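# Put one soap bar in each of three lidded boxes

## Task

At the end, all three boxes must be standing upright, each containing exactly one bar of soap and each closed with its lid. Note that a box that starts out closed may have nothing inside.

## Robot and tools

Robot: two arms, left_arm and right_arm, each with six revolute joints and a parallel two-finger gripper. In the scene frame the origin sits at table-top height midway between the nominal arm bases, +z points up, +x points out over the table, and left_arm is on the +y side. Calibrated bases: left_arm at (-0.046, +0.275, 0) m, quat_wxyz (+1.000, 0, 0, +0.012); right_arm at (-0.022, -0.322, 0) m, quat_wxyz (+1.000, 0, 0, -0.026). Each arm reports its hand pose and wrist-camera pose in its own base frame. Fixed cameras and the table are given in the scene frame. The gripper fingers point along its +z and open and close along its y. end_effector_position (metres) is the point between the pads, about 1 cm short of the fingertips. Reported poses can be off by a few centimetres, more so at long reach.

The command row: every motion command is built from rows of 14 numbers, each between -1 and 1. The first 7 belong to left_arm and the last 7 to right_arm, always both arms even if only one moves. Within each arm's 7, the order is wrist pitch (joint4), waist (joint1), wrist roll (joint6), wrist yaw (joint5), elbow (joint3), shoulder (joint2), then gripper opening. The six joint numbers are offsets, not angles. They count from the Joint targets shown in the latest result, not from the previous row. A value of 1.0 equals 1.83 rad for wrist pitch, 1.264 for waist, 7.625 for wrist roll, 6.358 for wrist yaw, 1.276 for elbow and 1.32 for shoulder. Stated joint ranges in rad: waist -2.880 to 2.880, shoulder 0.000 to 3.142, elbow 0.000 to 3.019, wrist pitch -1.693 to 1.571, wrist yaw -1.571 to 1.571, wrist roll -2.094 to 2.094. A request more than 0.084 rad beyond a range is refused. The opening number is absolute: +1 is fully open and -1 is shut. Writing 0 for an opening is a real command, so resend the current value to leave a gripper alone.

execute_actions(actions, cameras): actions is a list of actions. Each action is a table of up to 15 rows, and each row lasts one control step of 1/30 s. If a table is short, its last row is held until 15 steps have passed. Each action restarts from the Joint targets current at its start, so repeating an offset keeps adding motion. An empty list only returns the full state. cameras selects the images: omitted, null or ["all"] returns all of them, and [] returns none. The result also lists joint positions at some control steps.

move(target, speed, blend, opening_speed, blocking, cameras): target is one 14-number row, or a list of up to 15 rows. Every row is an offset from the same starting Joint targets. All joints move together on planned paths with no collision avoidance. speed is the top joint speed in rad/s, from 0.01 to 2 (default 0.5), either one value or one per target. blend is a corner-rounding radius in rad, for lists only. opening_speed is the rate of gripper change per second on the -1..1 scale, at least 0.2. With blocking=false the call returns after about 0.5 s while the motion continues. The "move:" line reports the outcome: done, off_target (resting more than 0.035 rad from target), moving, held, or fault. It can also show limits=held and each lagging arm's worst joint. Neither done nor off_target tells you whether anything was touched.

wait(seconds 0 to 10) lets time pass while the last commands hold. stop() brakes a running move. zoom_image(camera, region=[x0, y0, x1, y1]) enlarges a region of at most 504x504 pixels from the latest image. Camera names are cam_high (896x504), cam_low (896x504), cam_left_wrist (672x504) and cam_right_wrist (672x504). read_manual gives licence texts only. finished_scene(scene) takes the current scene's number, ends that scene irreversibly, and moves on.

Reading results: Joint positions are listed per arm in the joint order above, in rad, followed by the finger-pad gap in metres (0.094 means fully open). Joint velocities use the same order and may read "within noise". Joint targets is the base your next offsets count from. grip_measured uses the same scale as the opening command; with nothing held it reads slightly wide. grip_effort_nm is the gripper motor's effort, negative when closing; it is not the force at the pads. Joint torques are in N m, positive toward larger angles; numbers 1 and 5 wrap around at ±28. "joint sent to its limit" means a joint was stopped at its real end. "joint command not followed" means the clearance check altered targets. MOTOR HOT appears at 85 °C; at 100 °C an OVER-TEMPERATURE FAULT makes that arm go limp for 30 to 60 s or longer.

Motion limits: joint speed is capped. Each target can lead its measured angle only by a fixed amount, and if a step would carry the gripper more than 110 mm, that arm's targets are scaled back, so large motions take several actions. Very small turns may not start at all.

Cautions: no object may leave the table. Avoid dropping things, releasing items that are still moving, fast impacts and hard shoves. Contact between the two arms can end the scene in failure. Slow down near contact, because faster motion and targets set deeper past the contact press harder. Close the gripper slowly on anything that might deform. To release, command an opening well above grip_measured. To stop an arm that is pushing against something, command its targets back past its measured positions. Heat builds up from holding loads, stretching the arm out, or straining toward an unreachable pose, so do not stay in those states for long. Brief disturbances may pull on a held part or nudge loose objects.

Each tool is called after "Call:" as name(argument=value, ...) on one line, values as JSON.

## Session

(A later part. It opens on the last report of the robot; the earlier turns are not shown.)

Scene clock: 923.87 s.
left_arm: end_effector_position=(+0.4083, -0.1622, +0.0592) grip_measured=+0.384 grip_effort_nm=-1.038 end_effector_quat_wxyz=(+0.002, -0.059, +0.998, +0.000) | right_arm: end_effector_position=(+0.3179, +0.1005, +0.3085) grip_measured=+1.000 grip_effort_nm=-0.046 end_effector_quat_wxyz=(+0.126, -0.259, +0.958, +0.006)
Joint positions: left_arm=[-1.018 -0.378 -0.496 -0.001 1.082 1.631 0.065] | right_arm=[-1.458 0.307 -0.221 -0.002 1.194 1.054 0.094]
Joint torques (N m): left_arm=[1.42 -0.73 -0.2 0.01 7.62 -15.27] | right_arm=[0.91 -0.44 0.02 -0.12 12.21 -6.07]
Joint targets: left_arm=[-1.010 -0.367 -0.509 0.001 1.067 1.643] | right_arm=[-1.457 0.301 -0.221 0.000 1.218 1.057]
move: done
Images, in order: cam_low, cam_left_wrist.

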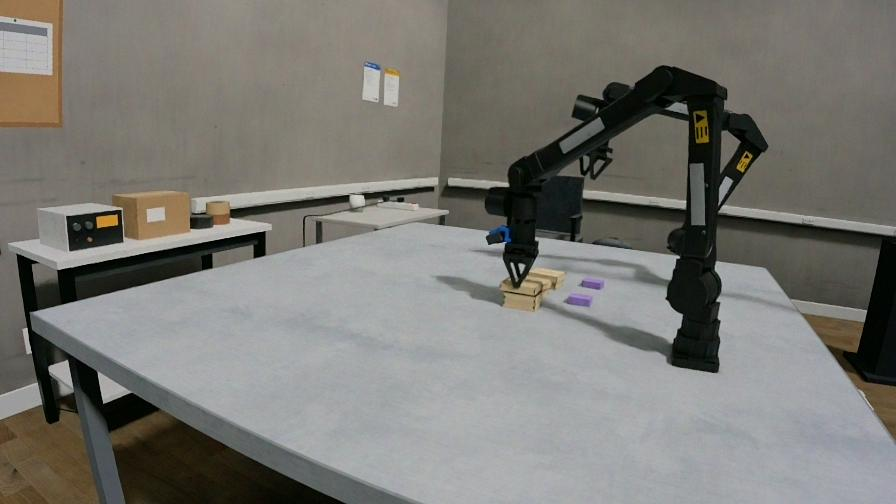

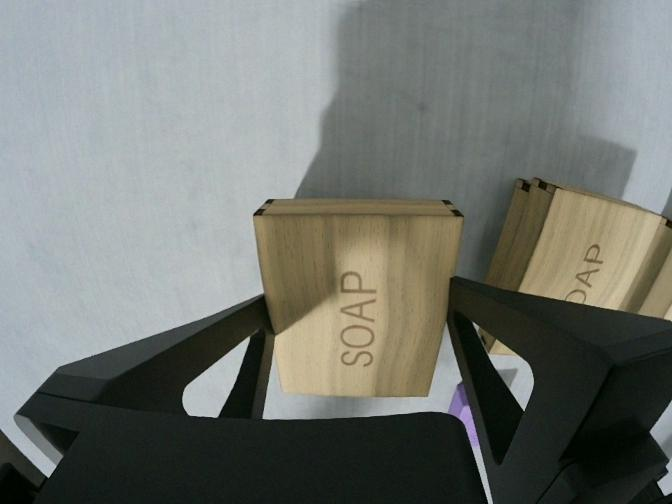

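Call:
execute_actions(actions=[])

Call:
zoom_image(camera="cam_low", region=[480, 250, 570, 320])

Scene clock: 968.20 s.
left_arm: end_effector_position=(+0.4083, -0.1622, +0.0592) grip_measured=+0.384 grip_effort_nm=-1.038 end_effector_quat_wxyz=(+0.002, -0.059, +0.998, +0.000) | right_arm: end_effector_position=(+0.3179, +0.1005, +0.3085) grip_measured=+1.000 grip_effort_nm=-0.046 end_effector_quat_wxyz=(+0.126, -0.259, +0.958, +0.006)
Joint names: [wrist pitch, waist, wrist roll, wrist yaw, elbow, shoulder]
Joint positions: left_arm=[-1.018 -0.378 -0.496 -0.001 1.082 1.631 0.065] | right_arm=[-1.458 0.307 -0.221 -0.002 1.194 1.054 0.094]
Joint velocities: within noise
Joint torques (N m): left_arm=[1.42 -0.73 -0.2 0.01 7.54 -15.27] | right_arm=[0.9 -0.44 0.01 -0.12 12.22 -6.07]
Motor temperatures (°C): left_arm=[27 29 29 28 39 36 33] | right_arm=[31 33 28 30 51 29 30]
Heat: left arm: hottest elbow 39 °C; right arm: hottest elbow 51 °C.
Joint targets: left_arm=[-1.010 -0.367 -0.509 0.001 1.067 1.643] | right_arm=[-1.457 0.301 -0.221 0.000 1.218 1.057]
Tool commands: left_gripper/opening=+0.2 right_gripper/opening=+1.0

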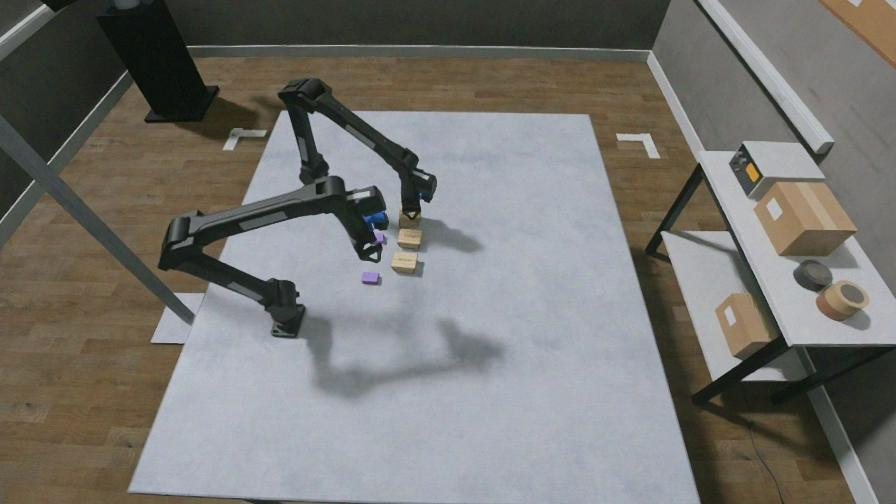

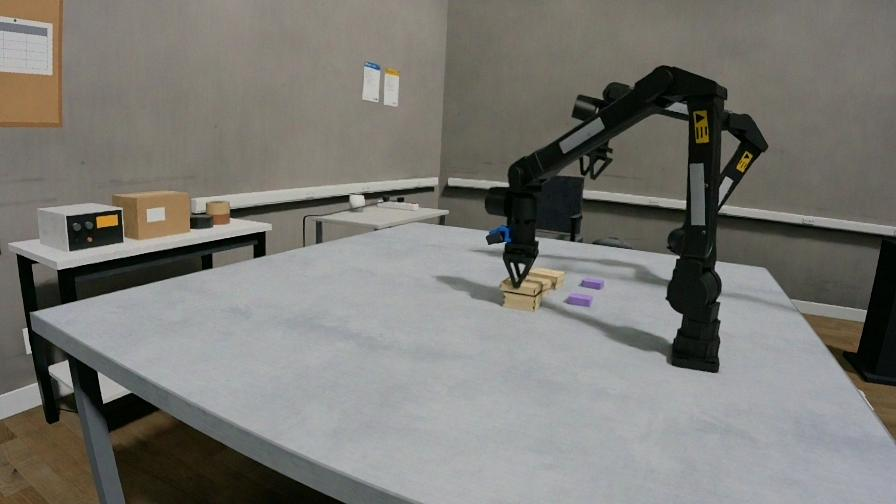

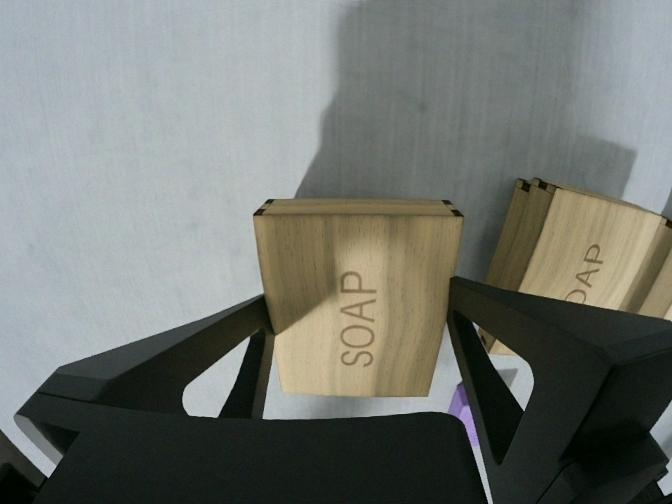

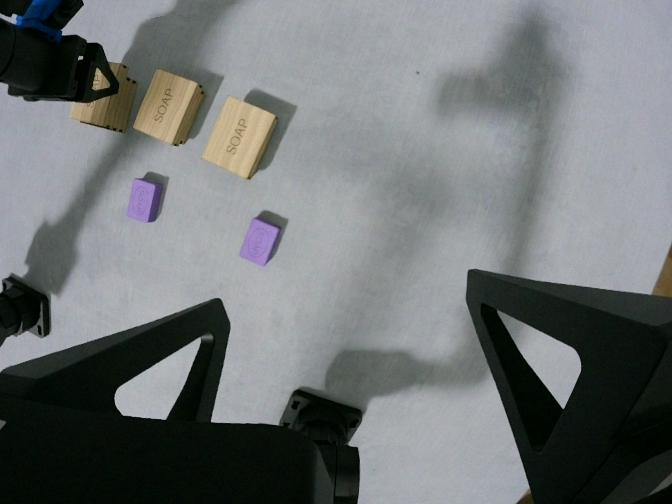

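Scaled by 5.600 from the camera's 896x504 image, which has a finer 1280x720 frame.

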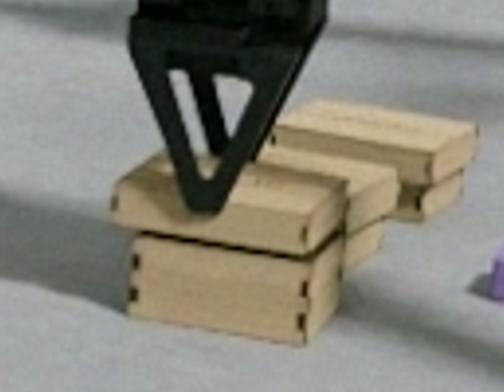

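Call:
move(target=[-0.0191,-0.0206,-0.0005,0,0,-0.0311,0.2,0,0,0,0,0,0,1], speed=0.1)

Call:
zoom_image(camera="cam_low", region=[480, 250, 570, 320])

Scene clock: 991.73 s.
left_arm: end_effector_position=(+0.4034, -0.1615, +0.0626) grip_measured=+0.384 grip_effort_nm=-1.048 end_effector_quat_wxyz=(-0.002, -0.060, +0.998, +0.002) | right_arm: end_effector_position=(+0.3179, +0.1005, +0.3085) grip_measured=+1.000 grip_effort_nm=-0.051 end_effector_quat_wxyz=(+0.126, -0.259, +0.958, +0.006)
Joint positions: left_arm=[-1.033 -0.38 -0.499 -0.001 1.078 1.62 0.065] | right_arm=[-1.458 0.307 -0.221 -0.002 1.194 1.054 0.094]
Joint torques (N m): left_arm=[0.58 -2.43 -0.18 0.01 7.91 -17.85] | right_arm=[0.9 -0.44 0.01 -0.12 12.21 -6.07]
Joint targets: left_arm=[-1.045 -0.393 -0.513 0.001 1.067 1.602] | right_arm=[-1.457 0.301 -0.221 0.000 1.218 1.057]
move: done

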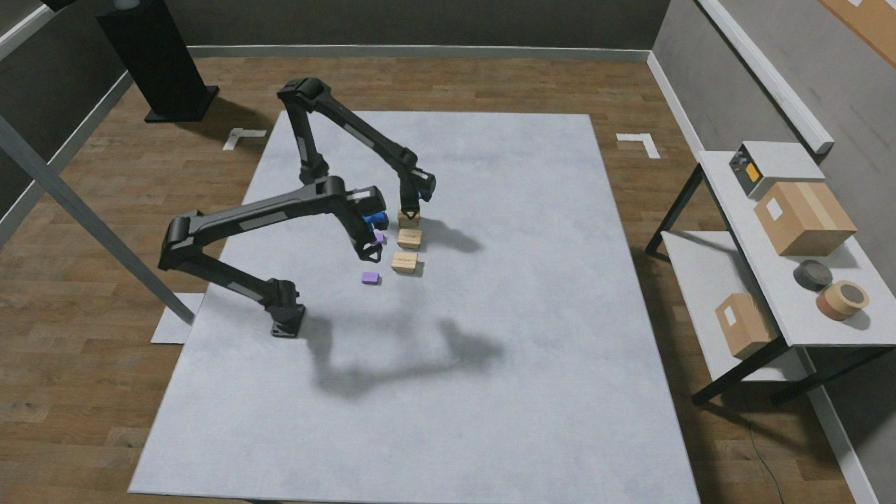

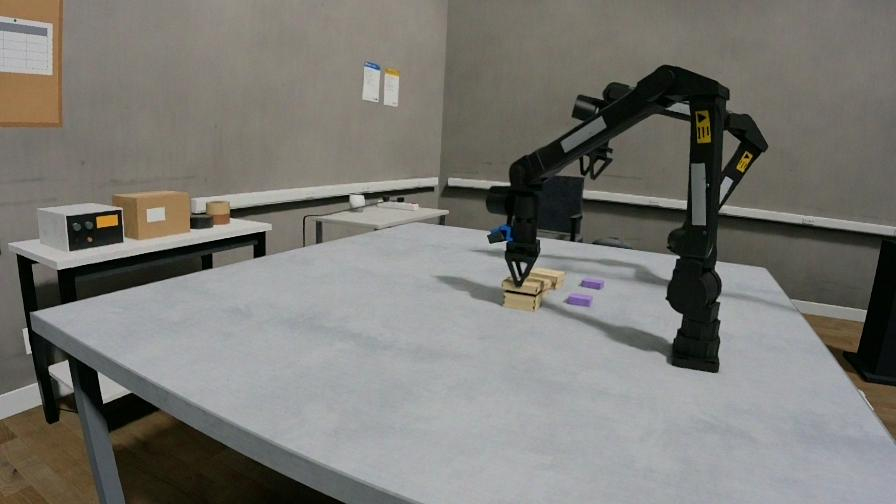

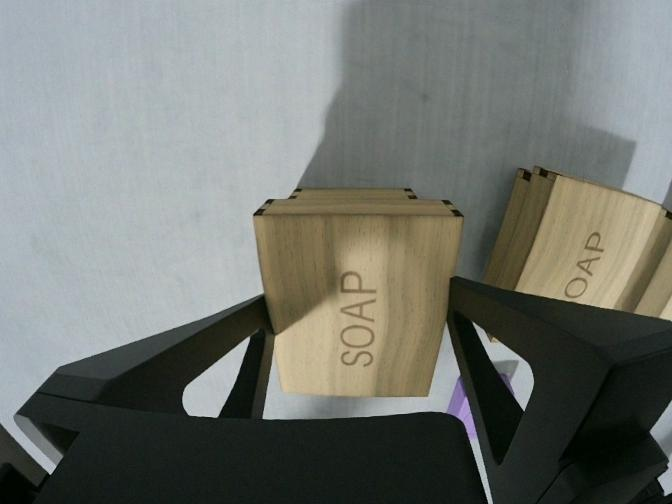

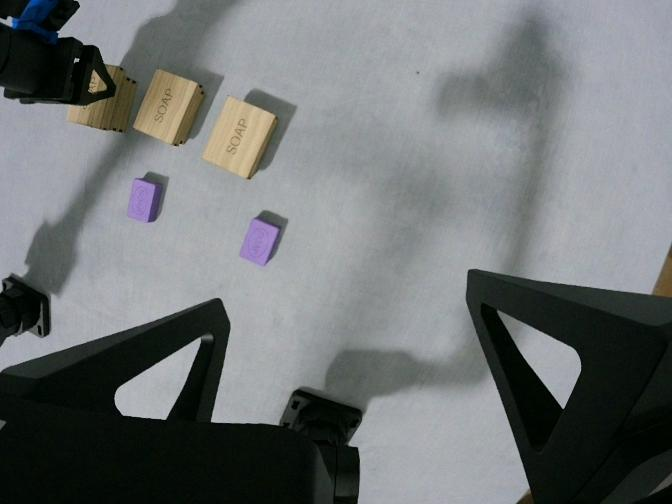

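Scaled by 5.600 from the camera's 896x504 image, which has a finer 1280x720 frame.

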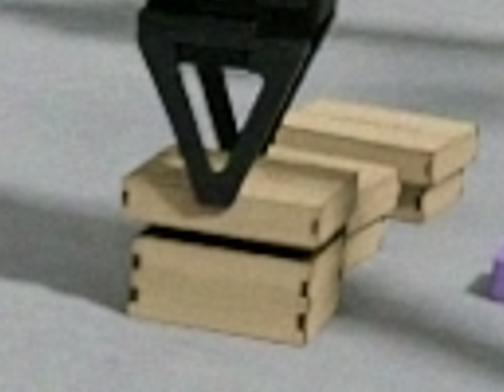

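Call:
zoom_image(camera="cam_left_wrist", region=[240, 170, 480, 240])

Scaled by 2.100 from the camera's 672x504 image, which has a finer 960x720 frame.

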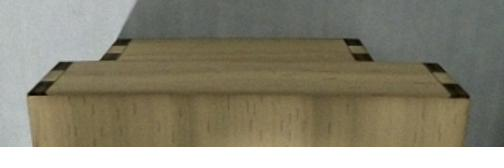

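Call:
move(target=[0.0361,0,0,0,-0.0149,0.0447,0.2,0,0,0,0,0,0,1], speed=0.06)

Call:
zoom_image(camera="cam_low", region=[480, 250, 570, 320])

Scene clock: 1022.10 s.
left_arm: end_effector_position=(+0.4042, -0.1621, +0.0551) grip_measured=+0.384 grip_effort_nm=-1.038 end_effector_quat_wxyz=(+0.004, -0.060, +0.998, -0.001) | right_arm: end_effector_position=(+0.3179, +0.1005, +0.3085) grip_measured=+1.000 grip_effort_nm=-0.046 end_effector_quat_wxyz=(+0.126, -0.259, +0.958, +0.006)
Joint positions: left_arm=[-0.999 -0.381 -0.501 -0.001 1.063 1.626 0.065] | right_arm=[-1.458 0.307 -0.221 -0.002 1.194 1.054 0.094]
Joint torques (N m): left_arm=[1.92 -2.49 -0.2 0.01 7.53 -12.98] | right_arm=[0.9 -0.5 0.01 -0.12 12.21 -6.01]
Joint targets: left_arm=[-0.979 -0.393 -0.513 0.001 1.048 1.661] | right_arm=[-1.457 0.301 -0.221 0.000 1.218 1.057]
move: done

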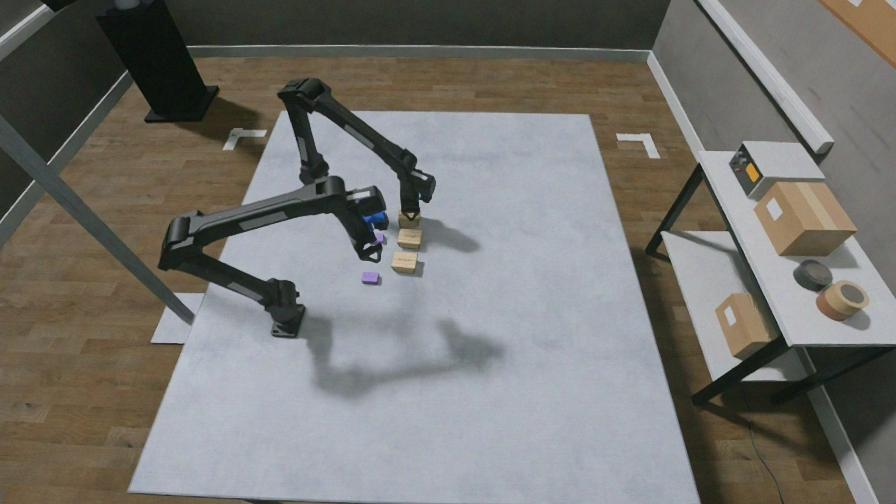

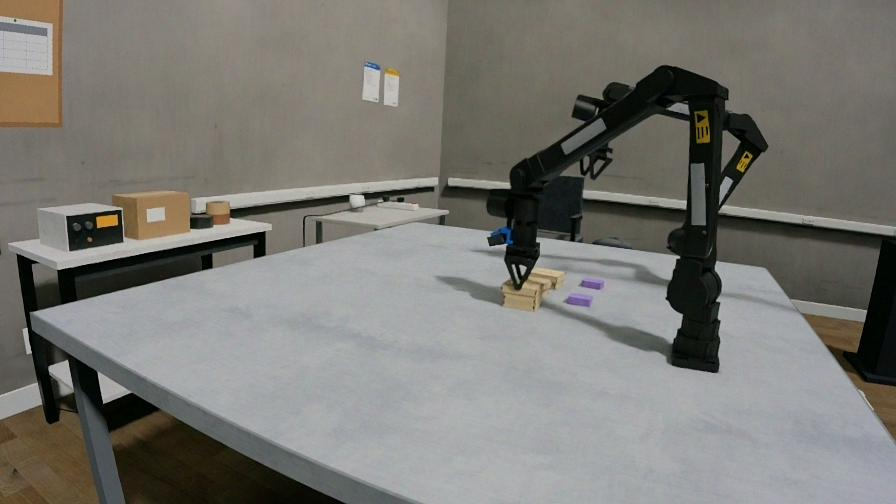

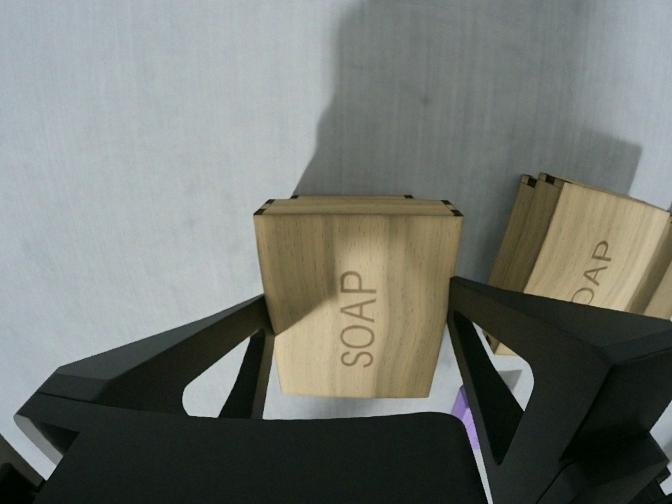

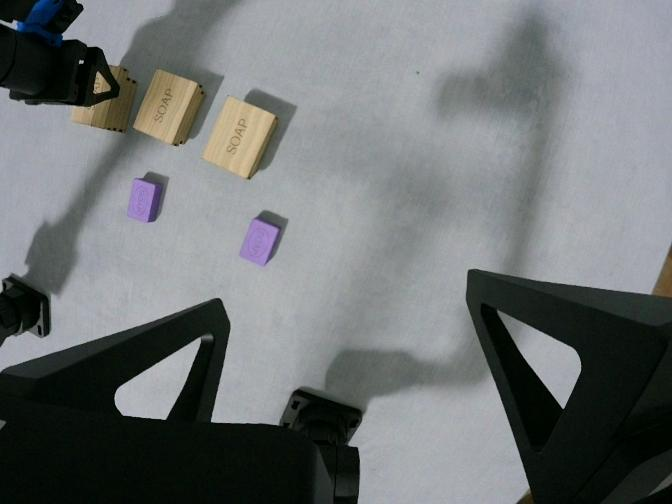

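Scaled by 5.600 from the camera's 896x504 image, which has a finer 1280x720 frame.

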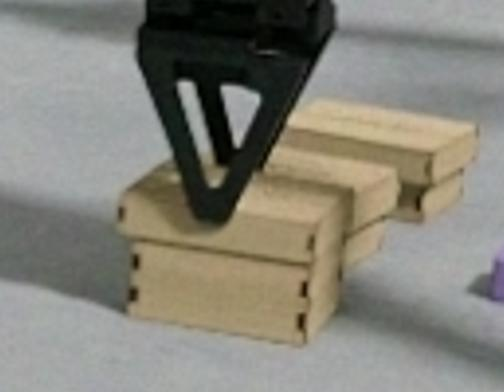

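Call:
move(target=[-0.0208,0,0,0,0,0,0.2,0,0,0,0,0,0,1], speed=0.06)

Call:
zoom_image(camera="cam_low", region=[480, 250, 570, 320])

Scene clock: 1043.83 s.
left_arm: end_effector_position=(+0.4039, -0.1620, +0.0551) grip_measured=+0.384 grip_effort_nm=-1.038 end_effector_quat_wxyz=(+0.004, -0.060, +0.998, -0.001) | right_arm: end_effector_position=(+0.3179, +0.1005, +0.3085) grip_measured=+1.000 grip_effort_nm=-0.056 end_effector_quat_wxyz=(+0.126, -0.259, +0.958, +0.006)
Joint positions: left_arm=[-1.001 -0.381 -0.501 -0.001 1.063 1.626 0.065] | right_arm=[-1.458 0.307 -0.221 -0.002 1.194 1.054 0.094]
Joint torques (N m): left_arm=[0.39 -2.43 -0.2 0.01 7.51 -12.81] | right_arm=[0.9 -0.44 0.01 -0.12 12.21 -6.01]
Joint targets: left_arm=[-1.017 -0.393 -0.513 0.001 1.048 1.661] | right_arm=[-1.457 0.301 -0.221 0.000 1.218 1.057]
move: done

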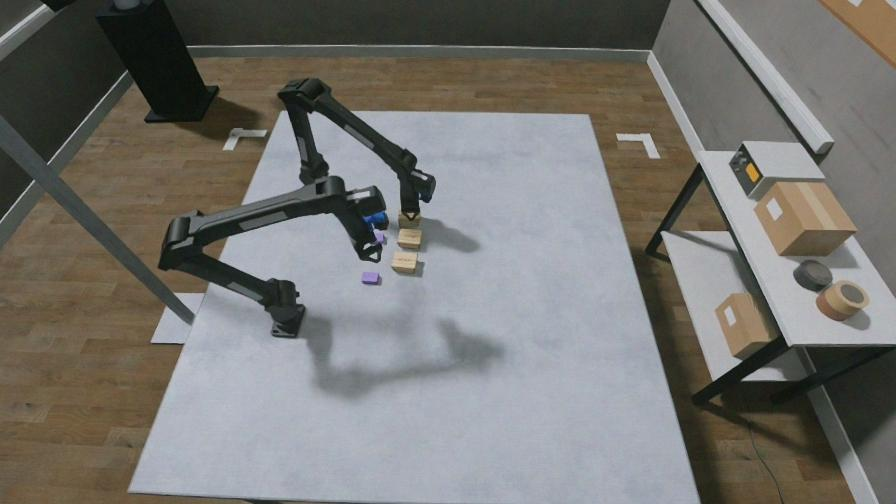

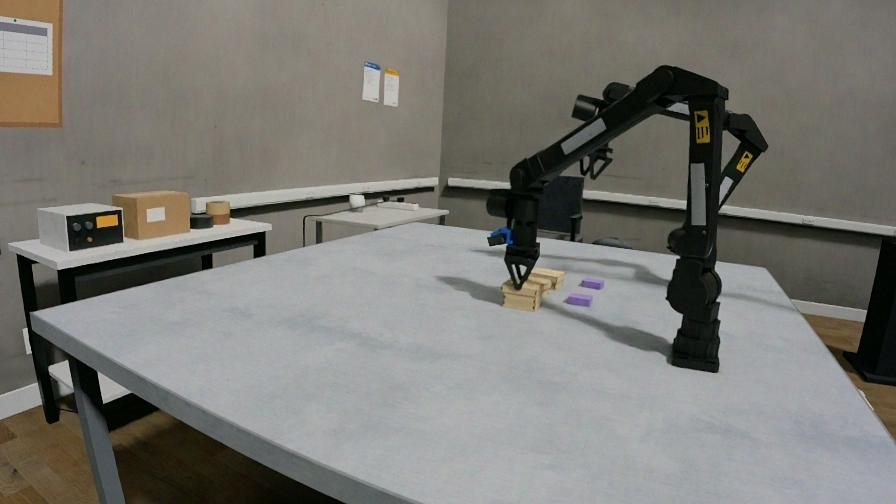

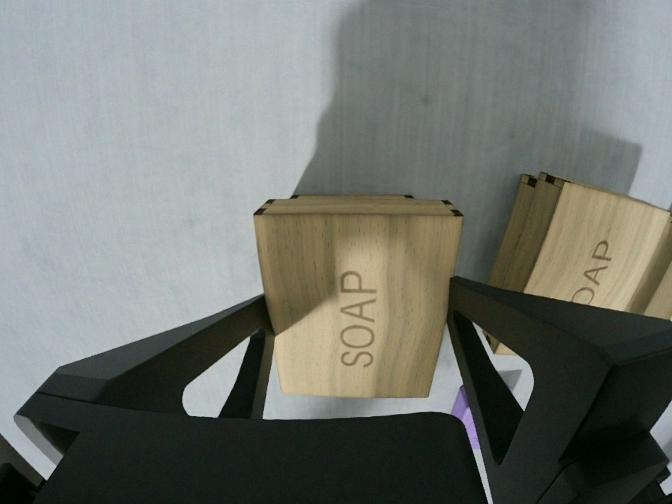

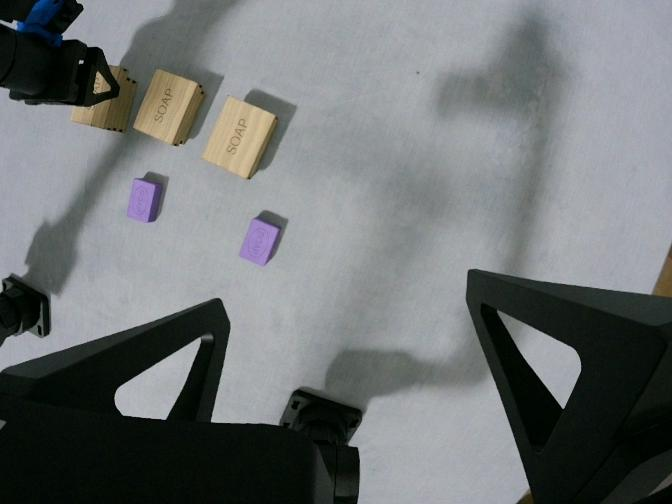

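Scaled by 5.600 from the camera's 896x504 image, which has a finer 1280x720 frame.

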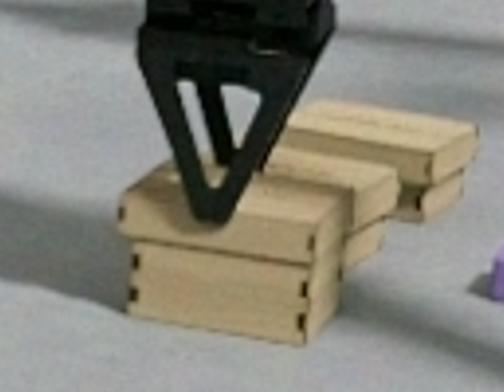

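Call:
execute_actions(actions=[[[-0.001,0,0,0,0,0,0.2,0,0,0,0,0,0,1],[-0.002,0,0,0,0,0,0.2,0,0,0,0,0,0,1],[-0.003,0,0,0,0,0,0.2,0,0,0,0,0,0,1],[-0.004,0,0,0,0,0,0.2,0,0,0,0,0,0,1],[-0.005,0,0,0,0,0,0.2,0,0,0,0,0,0,1],[-0.006,0,0,0,0,0,0.2,0,0,0,0,0,0,1]]], cameras=["cam_low"])

Call:
zoom_image(camera="cam_low", region=[480, 250, 570, 320])

Scene clock: 1058.87 s.
left_arm: end_effector_position=(+0.4012, -0.1610, +0.0551) grip_measured=+0.384 grip_effort_nm=-1.033 end_effector_quat_wxyz=(-0.002, -0.060, +0.998, +0.002) | right_arm: end_effector_position=(+0.3179, +0.1005, +0.3085) grip_measured=+1.000 grip_effort_nm=-0.051 end_effector_quat_wxyz=(+0.126, -0.259, +0.958, +0.006)
Joint positions: left_arm=[-1.012 -0.381 -0.501 -0.001 1.063 1.626 0.065] | right_arm=[-1.458 0.307 -0.221 -0.002 1.194 1.054 0.094]
Joint torques (N m): left_arm=[0.43 -2.49 -0.2 0.01 7.49 -12.86] | right_arm=[0.88 -0.5 0.01 -0.12 12.22 -6.01]
Joint targets: left_arm=[-1.028 -0.393 -0.513 0.001 1.048 1.661] | right_arm=[-1.457 0.301 -0.221 0.000 1.218 1.057]
Step readings (joint positions of left_arm | right_arm):
0: [-1.002 -0.381 -0.501 -0.001 1.063 1.626] | [-1.458 0.307 -0.221 -0.002 1.194 1.054]
1: [-1.002 -0.381 -0.501 -0.001 1.063 1.626] | [-1.458 0.307 -0.221 -0.002 1.194 1.054]
2: [-1.002 -0.381 -0.501 -0.001 1.063 1.626] | [-1.458 0.307 -0.221 -0.002 1.194 1.054]
4: [-1.002 -0.381 -0.501 -0.001 1.063 1.626] | [-1.458 0.307 -0.221 -0.002 1.194 1.054]
8: [-1.008 -0.381 -0.501 -0.001 1.063 1.626] | [-1.458 0.307 -0.221 -0.002 1.194 1.054]
15: [-1.012 -0.381 -0.501 -0.001 1.063 1.626] | [-1.458 0.307 -0.221 -0.002 1.194 1.054]
Images, in order: cam_low.

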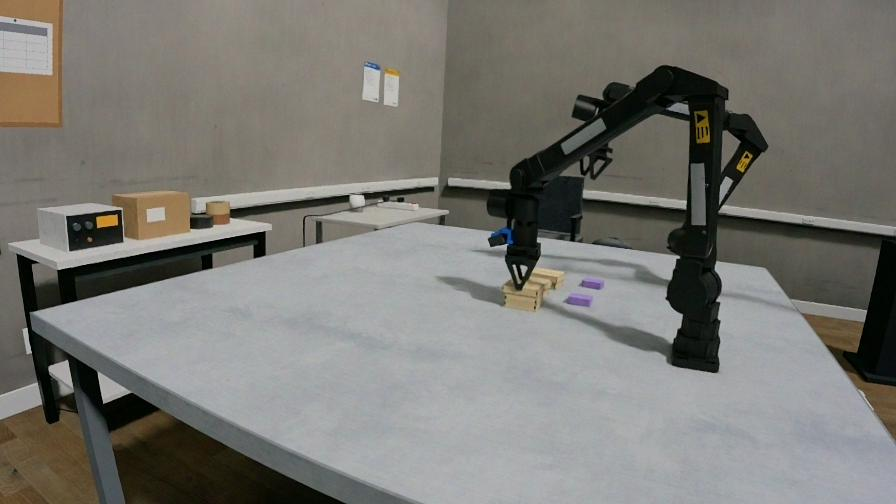

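Scaled by 5.600 from the camera's 896x504 image, which has a finer 1280x720 frame.

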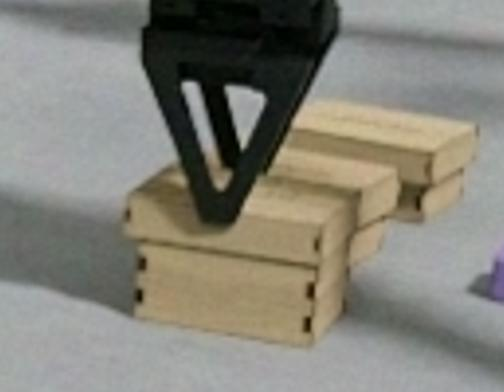

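Call:
move(target=[[0,0,0,0,0,-0.0462,0.2,0,0,0,0,0,0,1],[-0.0028,0,0,0,0,-0.0462,0.2,0,0,0,0,0,0,1],[-0.0028,0,0,0,0,0,0.2,0,0,0,0,0,0,1]], speed=0.1, cameras=["cam_low","cam_left_wrist"])

Call:
zoom_image(camera="cam_low", region=[480, 250, 570, 320])

Call:
zoom_image(camera="cam_left_wrist", region=[240, 170, 480, 240])

Scene clock: 1075.63 s.
left_arm: end_effector_position=(+0.3989, -0.1602, +0.0548) grip_measured=+0.384 grip_effort_nm=-1.028 end_effector_quat_wxyz=(-0.007, -0.060, +0.998, +0.004) | right_arm: end_effector_position=(+0.3179, +0.1005, +0.3085) grip_measured=+1.000 grip_effort_nm=-0.051 end_effector_quat_wxyz=(+0.126, -0.259, +0.958, +0.006)
Joint positions: left_arm=[-1.022 -0.381 -0.501 -0.001 1.063 1.627 0.065] | right_arm=[-1.458 0.307 -0.221 -0.002 1.194 1.054 0.094]
Joint velocities: left_arm=[0.002 -0.005 -0.007 -0.198 0.007 0.005 0] | right_arm=[within noise]
Joint torques (N m): left_arm=[0.62 -2.49 -0.2 0.01 7.46 -12.98] | right_arm=[0.91 -0.44 0.01 -0.11 12.21 -6.07]
Joint targets: left_arm=[-1.033 -0.393 -0.513 0.001 1.048 1.661] | right_arm=[-1.457 0.301 -0.221 0.000 1.218 1.057]
move: done
Images, in order: cam_low, cam_left_wrist.

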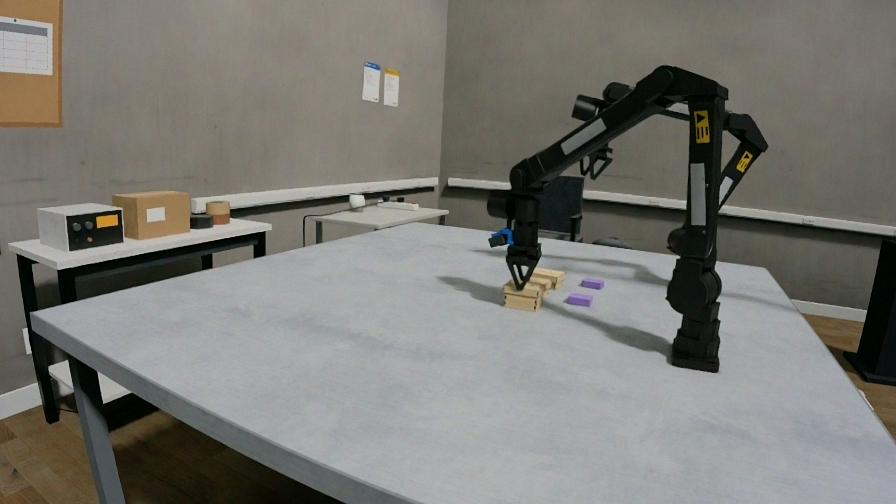

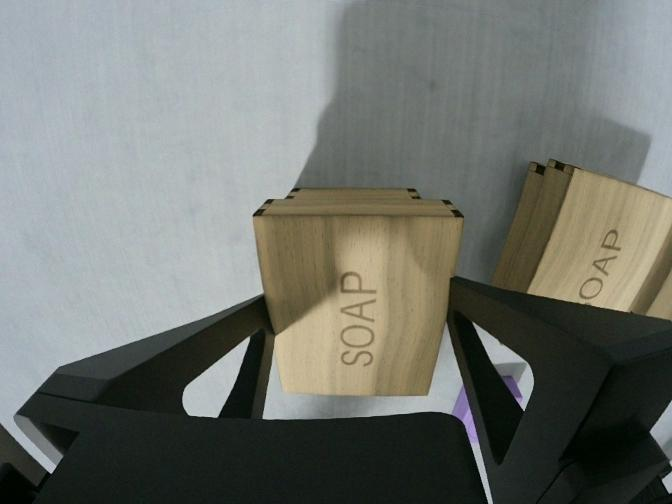

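Scaled by 5.600 from the camera's 896x504 image, which has a finer 1280x720 frame.

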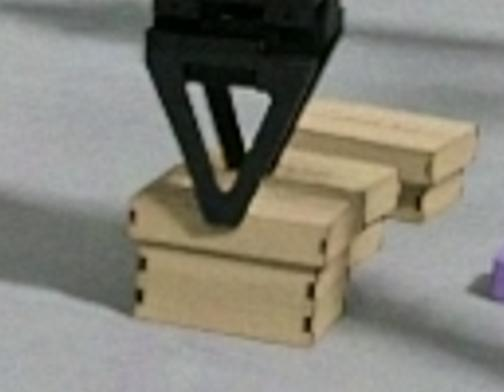

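Scaled by 2.100 from the camera's 672x504 image, which has a finer 960x720 frame.

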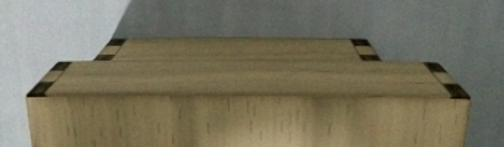

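Call:
move(target=[[0,0,0,0,0,-0.0462,0.2,0,0,0,0,0,0,1],[0.0145,-0.004,0,0,0,-0.0462,0.2,0,0,0,0,0,0,1],[0.0145,-0.004,0,0,0,0,0.2,0,0,0,0,0,0,1]], speed=0.1, cameras=["cam_low","cam_left_wrist"])

Call:
zoom_image(camera="cam_low", region=[480, 250, 570, 320])

Call:
zoom_image(camera="cam_left_wrist", region=[240, 170, 480, 240])

Scene clock: 1104.30 s.
left_arm: end_effector_position=(+0.3988, -0.1626, +0.0547) grip_measured=+0.384 grip_effort_nm=-1.033 end_effector_quat_wxyz=(-0.005, -0.058, +0.998, +0.003) | right_arm: end_effector_position=(+0.3179, +0.1005, +0.3085) grip_measured=+1.000 grip_effort_nm=-0.042 end_effector_quat_wxyz=(+0.126, -0.259, +0.958, +0.006)
Joint positions: left_arm=[-1.019 -0.387 -0.502 -0.002 1.063 1.627 0.065] | right_arm=[-1.458 0.307 -0.221 -0.002 1.194 1.054 0.094]
Joint torques (N m): left_arm=[1.58 -2.43 -0.18 0.01 7.46 -12.98] | right_arm=[0.9 -0.44 0.01 -0.12 12.21 -6.07]
Joint targets: left_arm=[-1.006 -0.398 -0.513 0.001 1.048 1.661] | right_arm=[-1.457 0.301 -0.221 0.000 1.218 1.057]
move: done
Images, in order: cam_low, cam_left_wrist.

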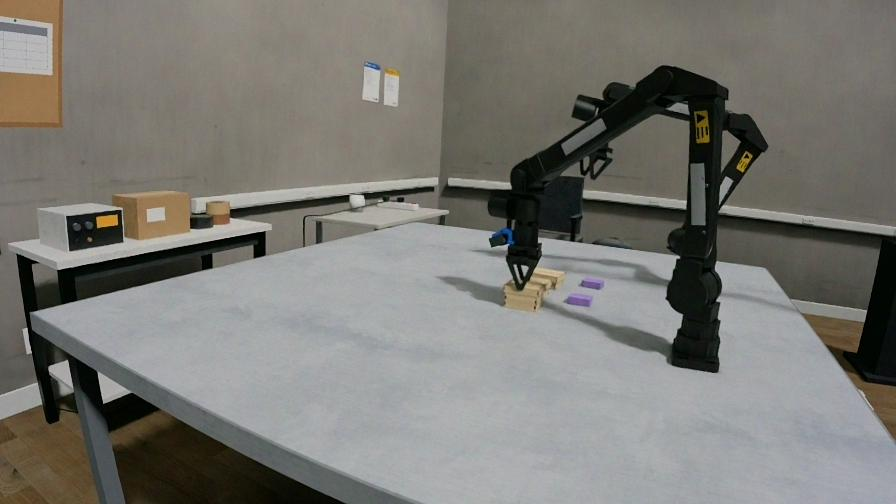

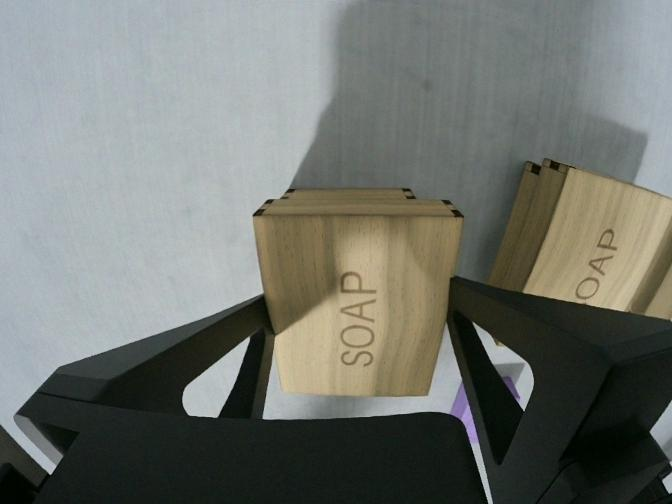

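Scaled by 5.600 from the camera's 896x504 image, which has a finer 1280x720 frame.

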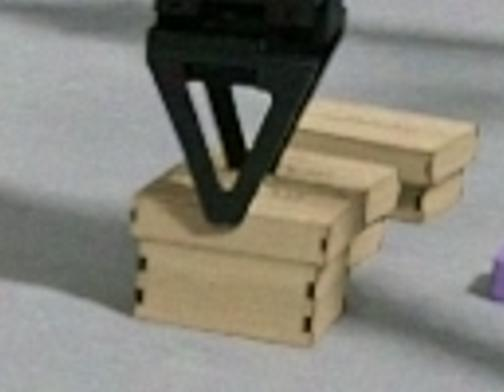

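Scaled by 2.100 from the camera's 672x504 image, which has a finer 960x720 frame.

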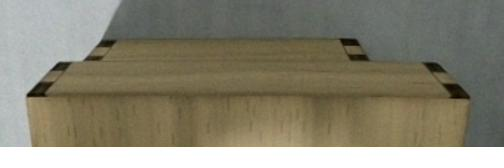

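Call:
move(target=[[0,0,0,0,0,-0.0462,0.2,0,0,0,0,0,0,1],[0.0033,0.0193,0,0,0,-0.0462,0.2,0,0,0,0,0,0,1],[0.0033,0.0193,0,0,0,0,0.2,0,0,0,0,0,0,1]], speed=0.1, cameras=["cam_low","cam_left_wrist"])

Call:
zoom_image(camera="cam_low", region=[480, 250, 570, 320])

Call:
zoom_image(camera="cam_left_wrist", region=[240, 170, 480, 240])

Scene clock: 1116.73 s.
left_arm: end_effector_position=(+0.4006, -0.1626, +0.0550) grip_measured=+0.384 grip_effort_nm=-1.038 end_effector_quat_wxyz=(-0.002, -0.059, +0.998, +0.002) | right_arm: end_effector_position=(+0.3179, +0.1005, +0.3085) grip_measured=+1.000 grip_effort_nm=-0.051 end_effector_quat_wxyz=(+0.126, -0.259, +0.958, +0.006)
Joint positions: left_arm=[-1.012 -0.385 -0.502 -0.002 1.063 1.626 0.065] | right_arm=[-1.458 0.307 -0.221 -0.002 1.194 1.054 0.094]
Joint torques (N m): left_arm=[1.55 -0.67 -0.18 0.02 7.49 -12.92] | right_arm=[0.9 -0.44 0.01 -0.12 12.22 -6.07]
Joint targets: left_arm=[-1.000 -0.373 -0.513 0.001 1.048 1.661] | right_arm=[-1.457 0.301 -0.221 0.000 1.218 1.057]
move: done
Images, in order: cam_low, cam_left_wrist.

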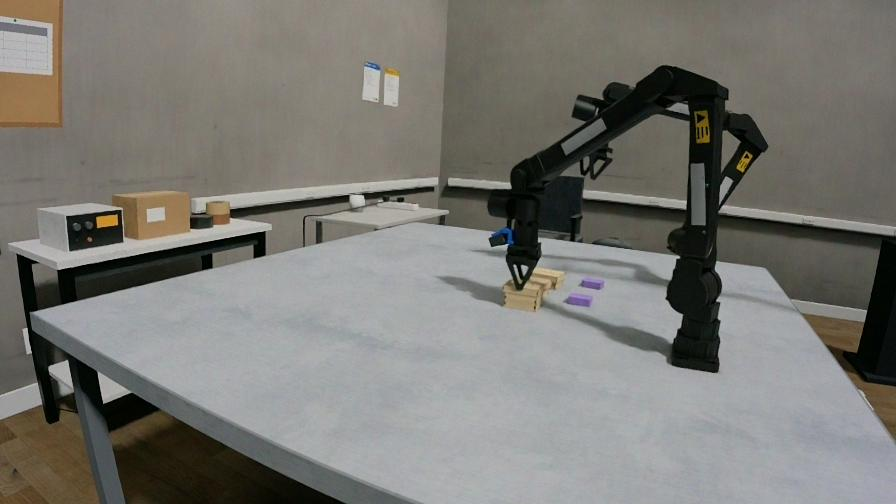

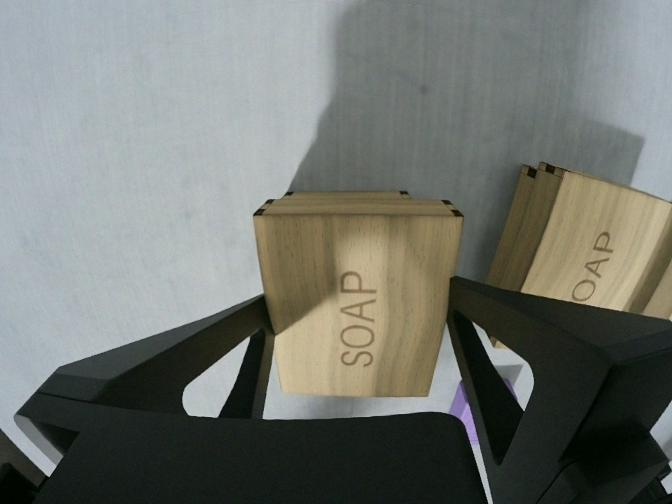

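Scaled by 5.600 from the camera's 896x504 image, which has a finer 1280x720 frame.

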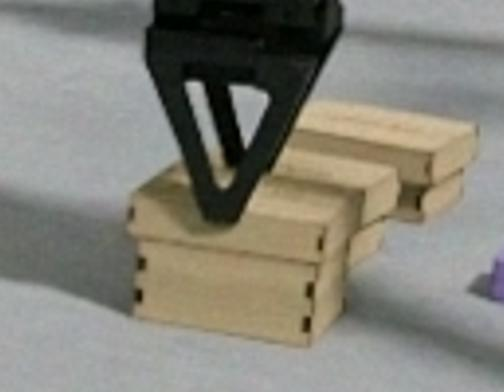

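Scaled by 2.100 from the camera's 672x504 image, which has a finer 960x720 frame.

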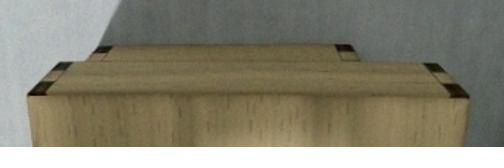

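Call:
move(target=[[0,0,0,0,0,-0.0462,0.2,0,0,0,0,0,0,1],[0,0.0047,0,0,0,-0.0462,0.2,0,0,0,0,0,0,1],[0,0.0047,0,0,0,0,0.2,0,0,0,0,0,0,1]], speed=0.1, cameras=["cam_low","cam_left_wrist"])

Call:
zoom_image(camera="cam_low", region=[480, 250, 570, 320])

Call:
zoom_image(camera="cam_left_wrist", region=[240, 170, 480, 240])

Scene clock: 1128.87 s.
left_arm: end_effector_position=(+0.4018, -0.1600, +0.0551) grip_measured=+0.384 grip_effort_nm=-1.043 end_effector_quat_wxyz=(-0.001, -0.062, +0.998, +0.002) | right_arm: end_effector_position=(+0.3179, +0.1005, +0.3085) grip_measured=+1.000 grip_effort_nm=-0.046 end_effector_quat_wxyz=(+0.126, -0.259, +0.958, +0.006)
Joint positions: left_arm=[-1.012 -0.379 -0.502 -0.002 1.063 1.626 0.065] | right_arm=[-1.458 0.307 -0.221 -0.002 1.194 1.054 0.094]
Joint torques (N m): left_arm=[1.54 -0.73 -0.18 0.02 7.49 -12.92] | right_arm=[0.9 -0.5 0.01 -0.11 12.21 -6.07]
Joint targets: left_arm=[-1.001 -0.367 -0.513 0.001 1.048 1.661] | right_arm=[-1.457 0.301 -0.221 0.000 1.218 1.057]
move: done
Images, in order: cam_low, cam_left_wrist.

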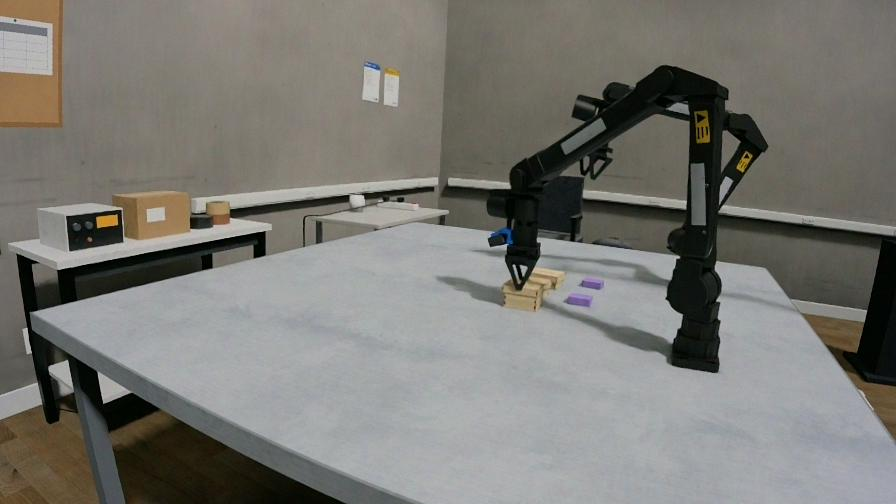

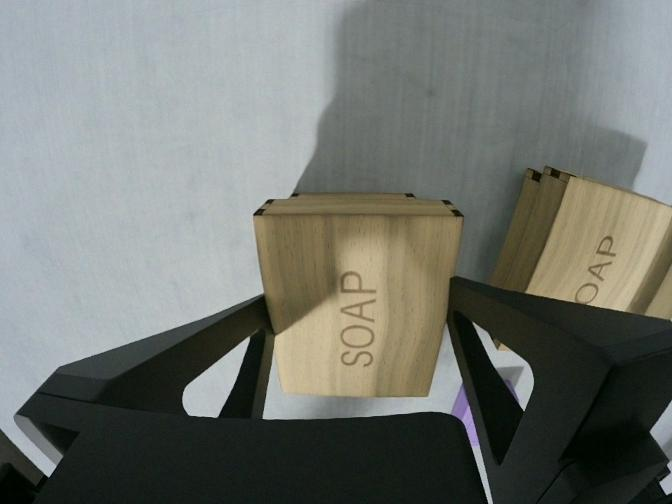

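Scaled by 5.600 from the camera's 896x504 image, which has a finer 1280x720 frame.

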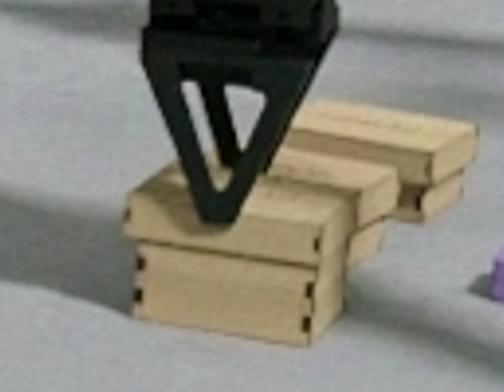

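Scaled by 2.100 from the camera's 672x504 image, which has a finer 960x720 frame.

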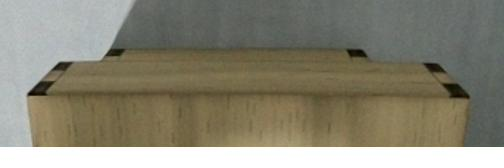

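Call:
move(target=[[0,0,0,0,0,-0.0462,0.2,0,0,0,0,0,0,1],[-0.0145,0,0,0,0,-0.0462,0.2,0,0,0,0,0,0,1],[-0.0145,0,0,0,0,0,0.2,0,0,0,0,0,0,1]], speed=0.1, cameras=["cam_low","cam_left_wrist"])

Call:
zoom_image(camera="cam_low", region=[480, 250, 570, 320])

Call:
zoom_image(camera="cam_left_wrist", region=[240, 170, 480, 240])

Scene clock: 1141.43 s.
left_arm: end_effector_position=(+0.4006, -0.1596, +0.0548) grip_measured=+0.384 grip_effort_nm=-1.043 end_effector_quat_wxyz=(-0.004, -0.062, +0.998, +0.003) | right_arm: end_effector_position=(+0.3179, +0.1005, +0.3085) grip_measured=+1.000 grip_effort_nm=-0.056 end_effector_quat_wxyz=(+0.126, -0.259, +0.958, +0.006)
Joint positions: left_arm=[-1.017 -0.379 -0.502 -0.002 1.063 1.627 0.065] | right_arm=[-1.458 0.307 -0.221 -0.002 1.194 1.054 0.094]
Joint torques (N m): left_arm=[0.64 -0.73 -0.18 0.02 7.49 -12.92] | right_arm=[0.9 -0.44 0.01 -0.11 12.21 -6.07]
Joint targets: left_arm=[-1.027 -0.367 -0.513 0.001 1.048 1.661] | right_arm=[-1.457 0.301 -0.221 0.000 1.218 1.057]
move: done
Images, in order: cam_low, cam_left_wrist.

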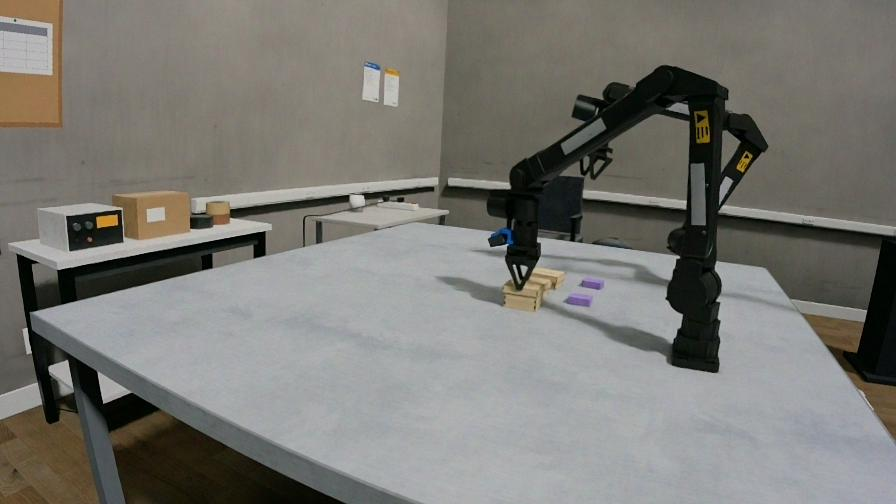

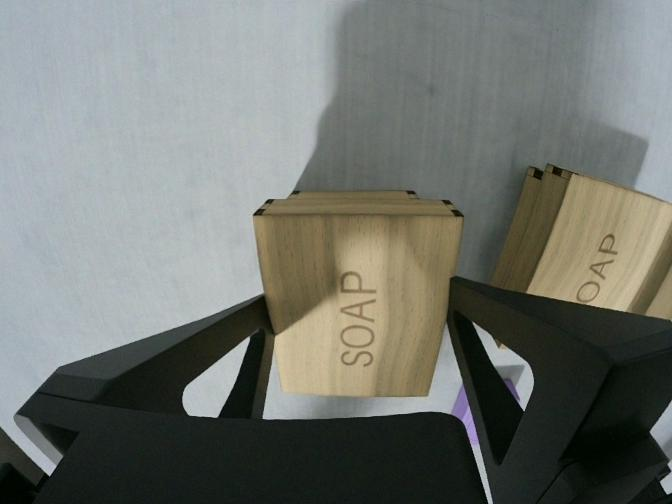

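Scaled by 5.600 from the camera's 896x504 image, which has a finer 1280x720 frame.

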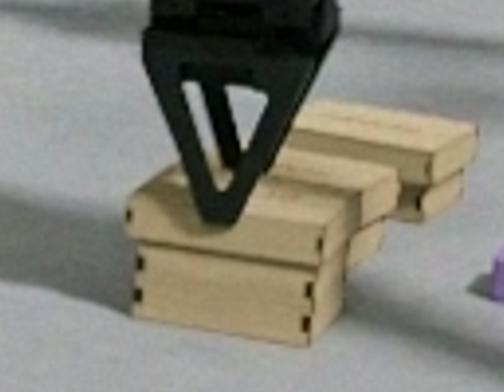

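Scaled by 2.100 from the camera's 672x504 image, which has a finer 960x720 frame.

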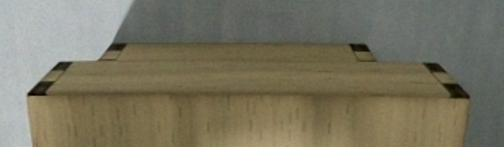

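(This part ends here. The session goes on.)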